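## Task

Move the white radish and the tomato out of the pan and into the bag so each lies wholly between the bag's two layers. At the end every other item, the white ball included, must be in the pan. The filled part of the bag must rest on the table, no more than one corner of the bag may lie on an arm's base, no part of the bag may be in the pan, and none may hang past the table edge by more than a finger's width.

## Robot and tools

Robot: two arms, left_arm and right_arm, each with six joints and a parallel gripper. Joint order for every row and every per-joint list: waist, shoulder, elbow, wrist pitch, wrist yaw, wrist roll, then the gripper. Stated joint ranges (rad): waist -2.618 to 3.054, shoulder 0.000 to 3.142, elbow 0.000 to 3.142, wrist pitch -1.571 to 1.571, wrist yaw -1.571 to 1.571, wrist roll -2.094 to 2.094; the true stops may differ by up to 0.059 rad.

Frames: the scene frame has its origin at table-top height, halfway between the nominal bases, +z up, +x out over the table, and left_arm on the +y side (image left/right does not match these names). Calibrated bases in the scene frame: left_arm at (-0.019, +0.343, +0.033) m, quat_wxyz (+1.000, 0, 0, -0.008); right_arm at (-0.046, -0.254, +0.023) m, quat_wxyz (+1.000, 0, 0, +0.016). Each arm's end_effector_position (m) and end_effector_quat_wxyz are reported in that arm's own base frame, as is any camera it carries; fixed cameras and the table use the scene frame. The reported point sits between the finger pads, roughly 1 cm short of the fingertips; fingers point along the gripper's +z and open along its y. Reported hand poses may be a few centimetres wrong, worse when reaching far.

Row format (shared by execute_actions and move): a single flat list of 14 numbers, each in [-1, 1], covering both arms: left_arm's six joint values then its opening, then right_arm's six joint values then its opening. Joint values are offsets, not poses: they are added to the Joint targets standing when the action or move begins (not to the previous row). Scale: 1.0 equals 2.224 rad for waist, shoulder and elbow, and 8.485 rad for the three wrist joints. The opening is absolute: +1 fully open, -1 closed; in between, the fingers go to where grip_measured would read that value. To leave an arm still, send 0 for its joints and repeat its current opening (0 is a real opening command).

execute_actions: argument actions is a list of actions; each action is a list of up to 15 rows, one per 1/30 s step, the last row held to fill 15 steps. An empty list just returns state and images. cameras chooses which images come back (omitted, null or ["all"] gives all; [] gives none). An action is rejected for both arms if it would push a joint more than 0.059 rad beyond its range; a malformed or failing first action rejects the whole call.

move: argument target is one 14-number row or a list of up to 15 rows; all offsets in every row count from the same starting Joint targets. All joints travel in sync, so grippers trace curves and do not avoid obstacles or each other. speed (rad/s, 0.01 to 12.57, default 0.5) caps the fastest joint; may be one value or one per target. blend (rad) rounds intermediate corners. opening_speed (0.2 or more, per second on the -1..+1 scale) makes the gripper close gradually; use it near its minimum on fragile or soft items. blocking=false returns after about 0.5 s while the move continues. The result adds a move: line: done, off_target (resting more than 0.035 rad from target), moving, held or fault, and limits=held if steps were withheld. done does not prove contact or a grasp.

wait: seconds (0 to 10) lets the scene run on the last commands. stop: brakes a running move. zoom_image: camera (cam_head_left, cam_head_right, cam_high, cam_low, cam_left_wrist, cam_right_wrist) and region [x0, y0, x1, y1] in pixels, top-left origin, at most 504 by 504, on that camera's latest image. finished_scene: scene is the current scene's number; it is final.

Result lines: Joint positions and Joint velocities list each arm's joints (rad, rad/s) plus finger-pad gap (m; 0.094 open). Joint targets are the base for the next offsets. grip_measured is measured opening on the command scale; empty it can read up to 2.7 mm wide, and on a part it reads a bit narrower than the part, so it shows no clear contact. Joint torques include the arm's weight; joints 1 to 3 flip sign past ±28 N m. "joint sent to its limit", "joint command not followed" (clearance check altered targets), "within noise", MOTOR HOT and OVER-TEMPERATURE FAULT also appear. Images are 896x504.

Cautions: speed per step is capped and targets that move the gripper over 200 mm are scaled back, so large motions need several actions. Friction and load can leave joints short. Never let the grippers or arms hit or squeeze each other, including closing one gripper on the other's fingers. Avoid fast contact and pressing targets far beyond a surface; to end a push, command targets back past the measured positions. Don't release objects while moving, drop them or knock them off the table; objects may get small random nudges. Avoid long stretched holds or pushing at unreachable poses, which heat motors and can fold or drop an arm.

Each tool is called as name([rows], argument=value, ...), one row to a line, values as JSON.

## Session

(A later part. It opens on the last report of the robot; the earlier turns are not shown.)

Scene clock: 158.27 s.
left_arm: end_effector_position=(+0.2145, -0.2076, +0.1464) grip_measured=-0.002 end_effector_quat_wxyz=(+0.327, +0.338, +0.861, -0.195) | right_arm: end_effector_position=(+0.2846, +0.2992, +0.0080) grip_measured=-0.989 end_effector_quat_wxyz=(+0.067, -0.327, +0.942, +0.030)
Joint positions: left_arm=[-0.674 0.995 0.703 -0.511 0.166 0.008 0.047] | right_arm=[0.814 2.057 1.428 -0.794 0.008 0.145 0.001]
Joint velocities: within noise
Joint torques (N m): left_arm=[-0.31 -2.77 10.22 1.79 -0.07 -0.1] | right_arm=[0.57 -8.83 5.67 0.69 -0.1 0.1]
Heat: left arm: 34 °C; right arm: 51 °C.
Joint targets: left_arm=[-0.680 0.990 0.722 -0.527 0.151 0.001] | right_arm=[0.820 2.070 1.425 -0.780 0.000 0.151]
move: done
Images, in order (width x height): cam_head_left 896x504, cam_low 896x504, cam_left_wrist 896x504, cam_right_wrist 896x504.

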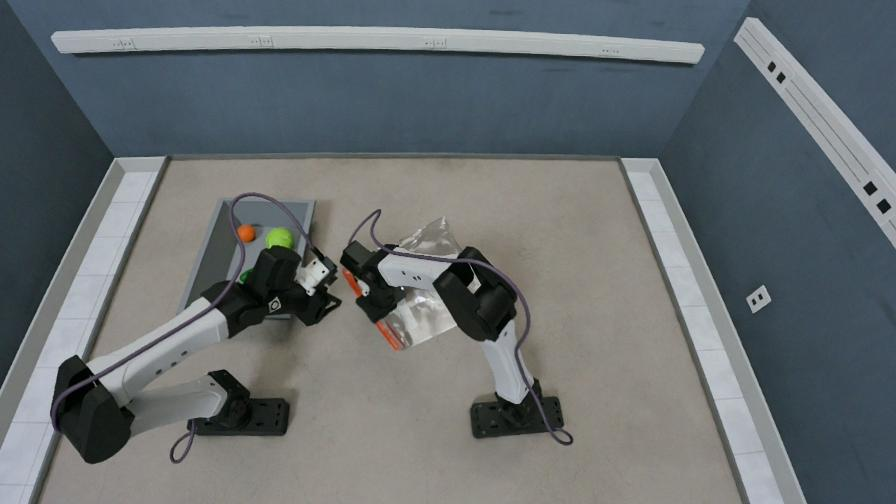

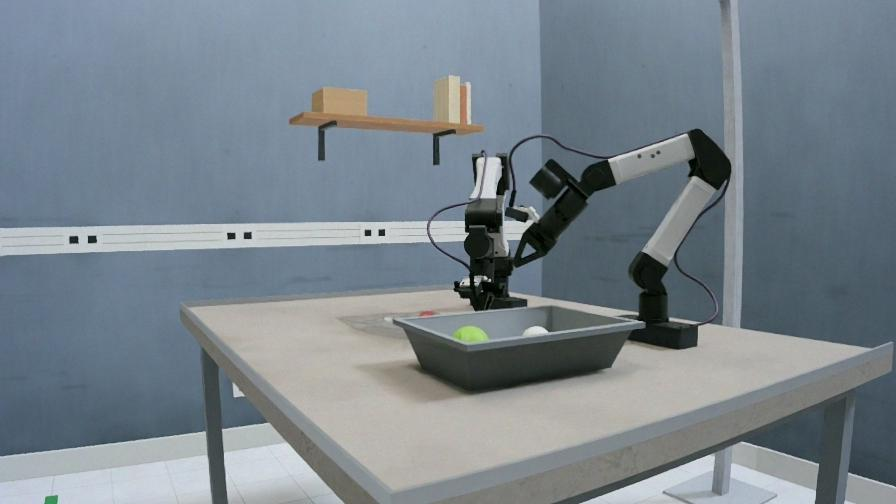

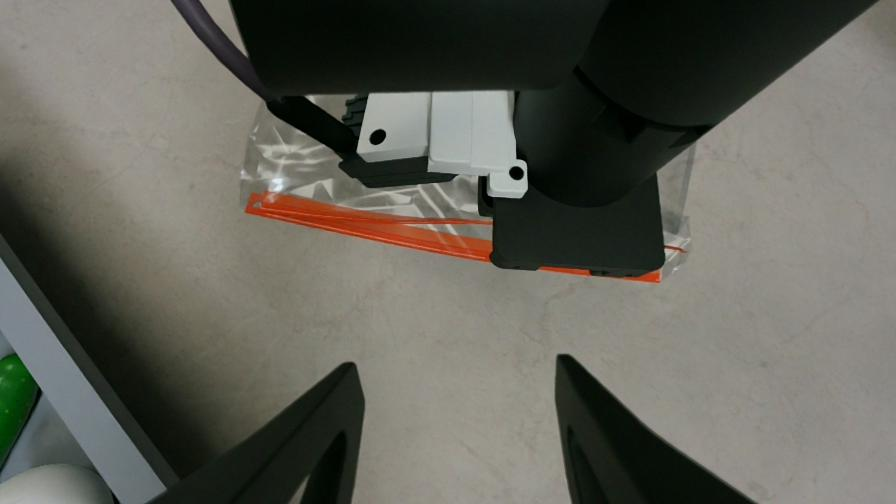

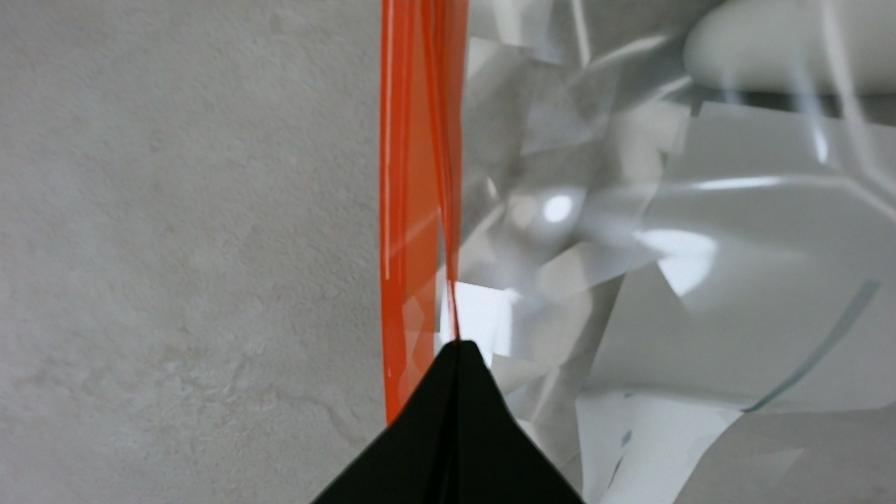

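move([
  [0,0,0,0,0,0,0,0,0,0,0,0,0,-1],
  [0,0,0,0,0,0,0,0,0,0,0,0,0,-0.4],
  [0,0,0,0,0,0,0,0,-0.1214,0.0562,-0.0247,0,0,-0.4],
  [0,0,0,0,0,0,0,-0.2113,-0.2563,0.0337,-0.0731,0,-0.0177,-0.4],
], speed=[0.2,0.2,0.25,0.7], opening_speed=0.4)

zoom_image(camera="cam_head_left", region=[300, 190, 500, 370])

zoom_image(camera="cam_left_wrist", region=[200, 0, 704, 300])

Scene clock: 163.53 s.
left_arm: end_effector_position=(+0.2146, -0.2075, +0.1464) grip_measured=-0.002 end_effector_quat_wxyz=(+0.327, +0.338, +0.861, -0.194) | right_arm: end_effector_position=(+0.2738, +0.1001, +0.1901) grip_measured=-0.401 end_effector_quat_wxyz=(+0.077, -0.170, +0.982, +0.013)
Joint positions: left_arm=[-0.674 0.995 0.703 -0.511 0.166 0.008 0.047] | right_arm=[0.352 1.522 1.505 -1.397 0.003 0.008 0.028]
Joint velocities: within noise
Joint torques (N m): left_arm=[-0.32 -2.77 10.24 1.78 -0.05 -0.11] | right_arm=[-0.2 -7.61 5.76 0.56 -0.05 -0.07]
Heat: left arm: 34 °C; right arm: 51 °C.
Joint targets: left_arm=[-0.680 0.990 0.722 -0.527 0.151 0.001] | right_arm=[0.350 1.500 1.501 -1.401 0.000 0.000]
move: done

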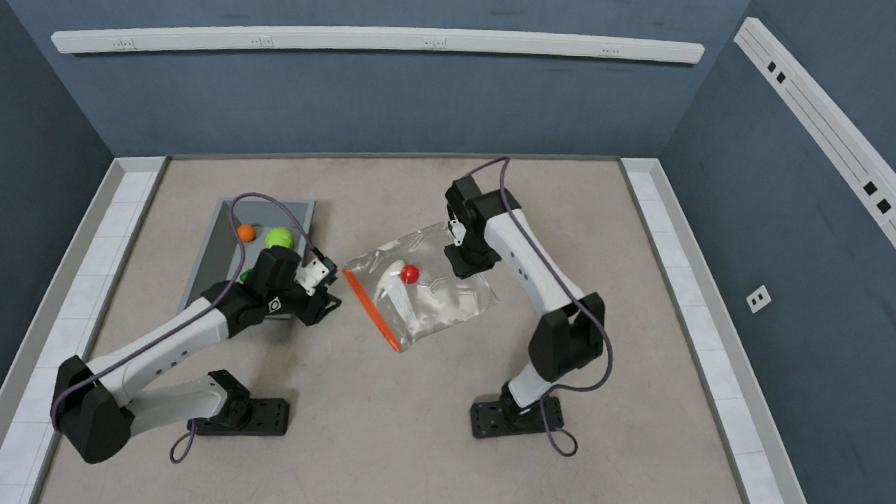

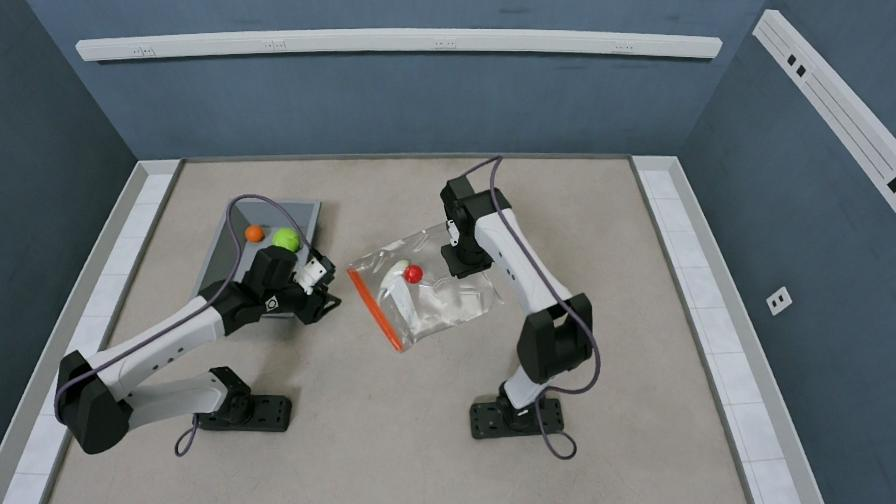

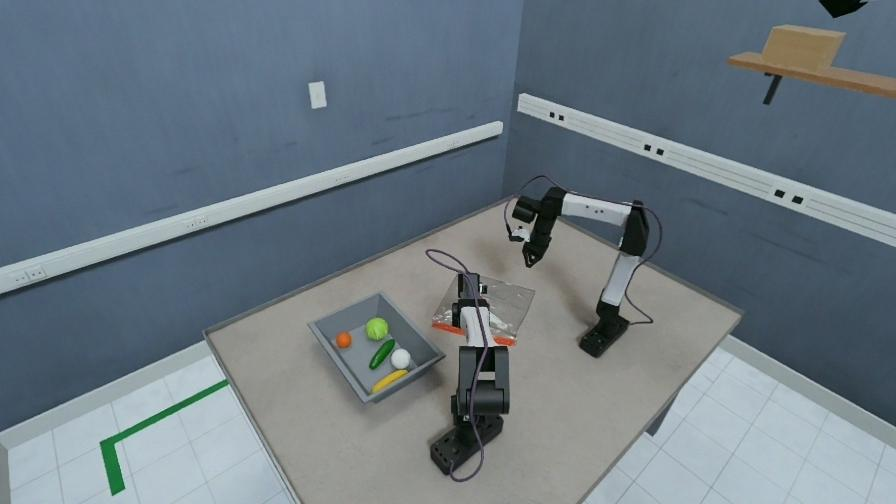

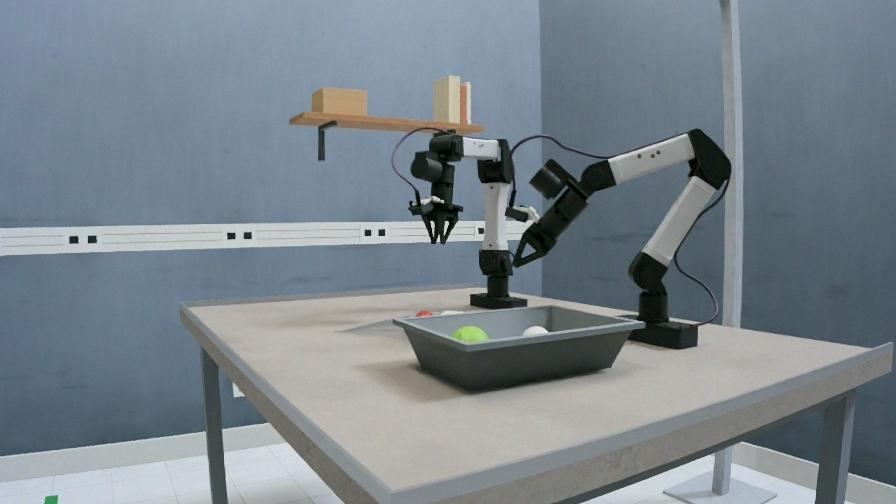

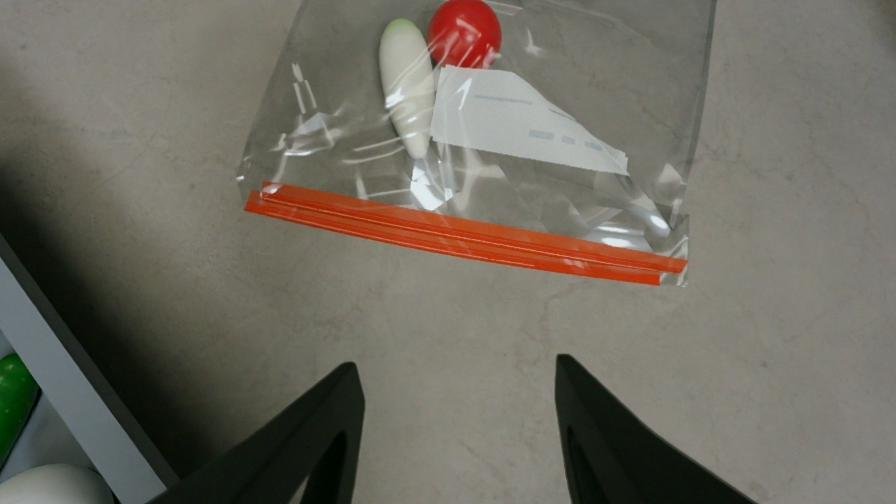

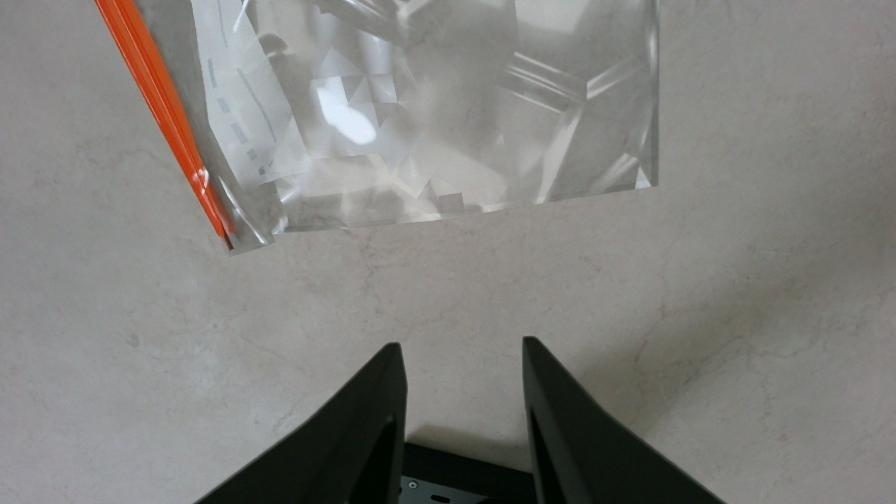

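Scaled by 2.520 from the camera's 896x504 image, which has a finer 1280x720 frame.

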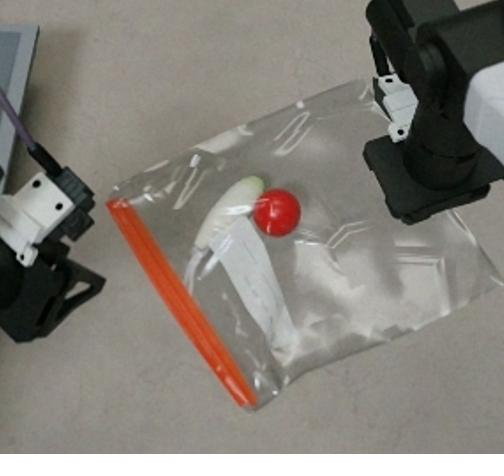

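Scaled by 1.000.

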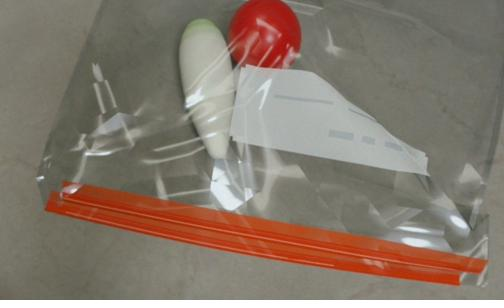

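finished_scene(scene=1)

The scene is finished: the task was done.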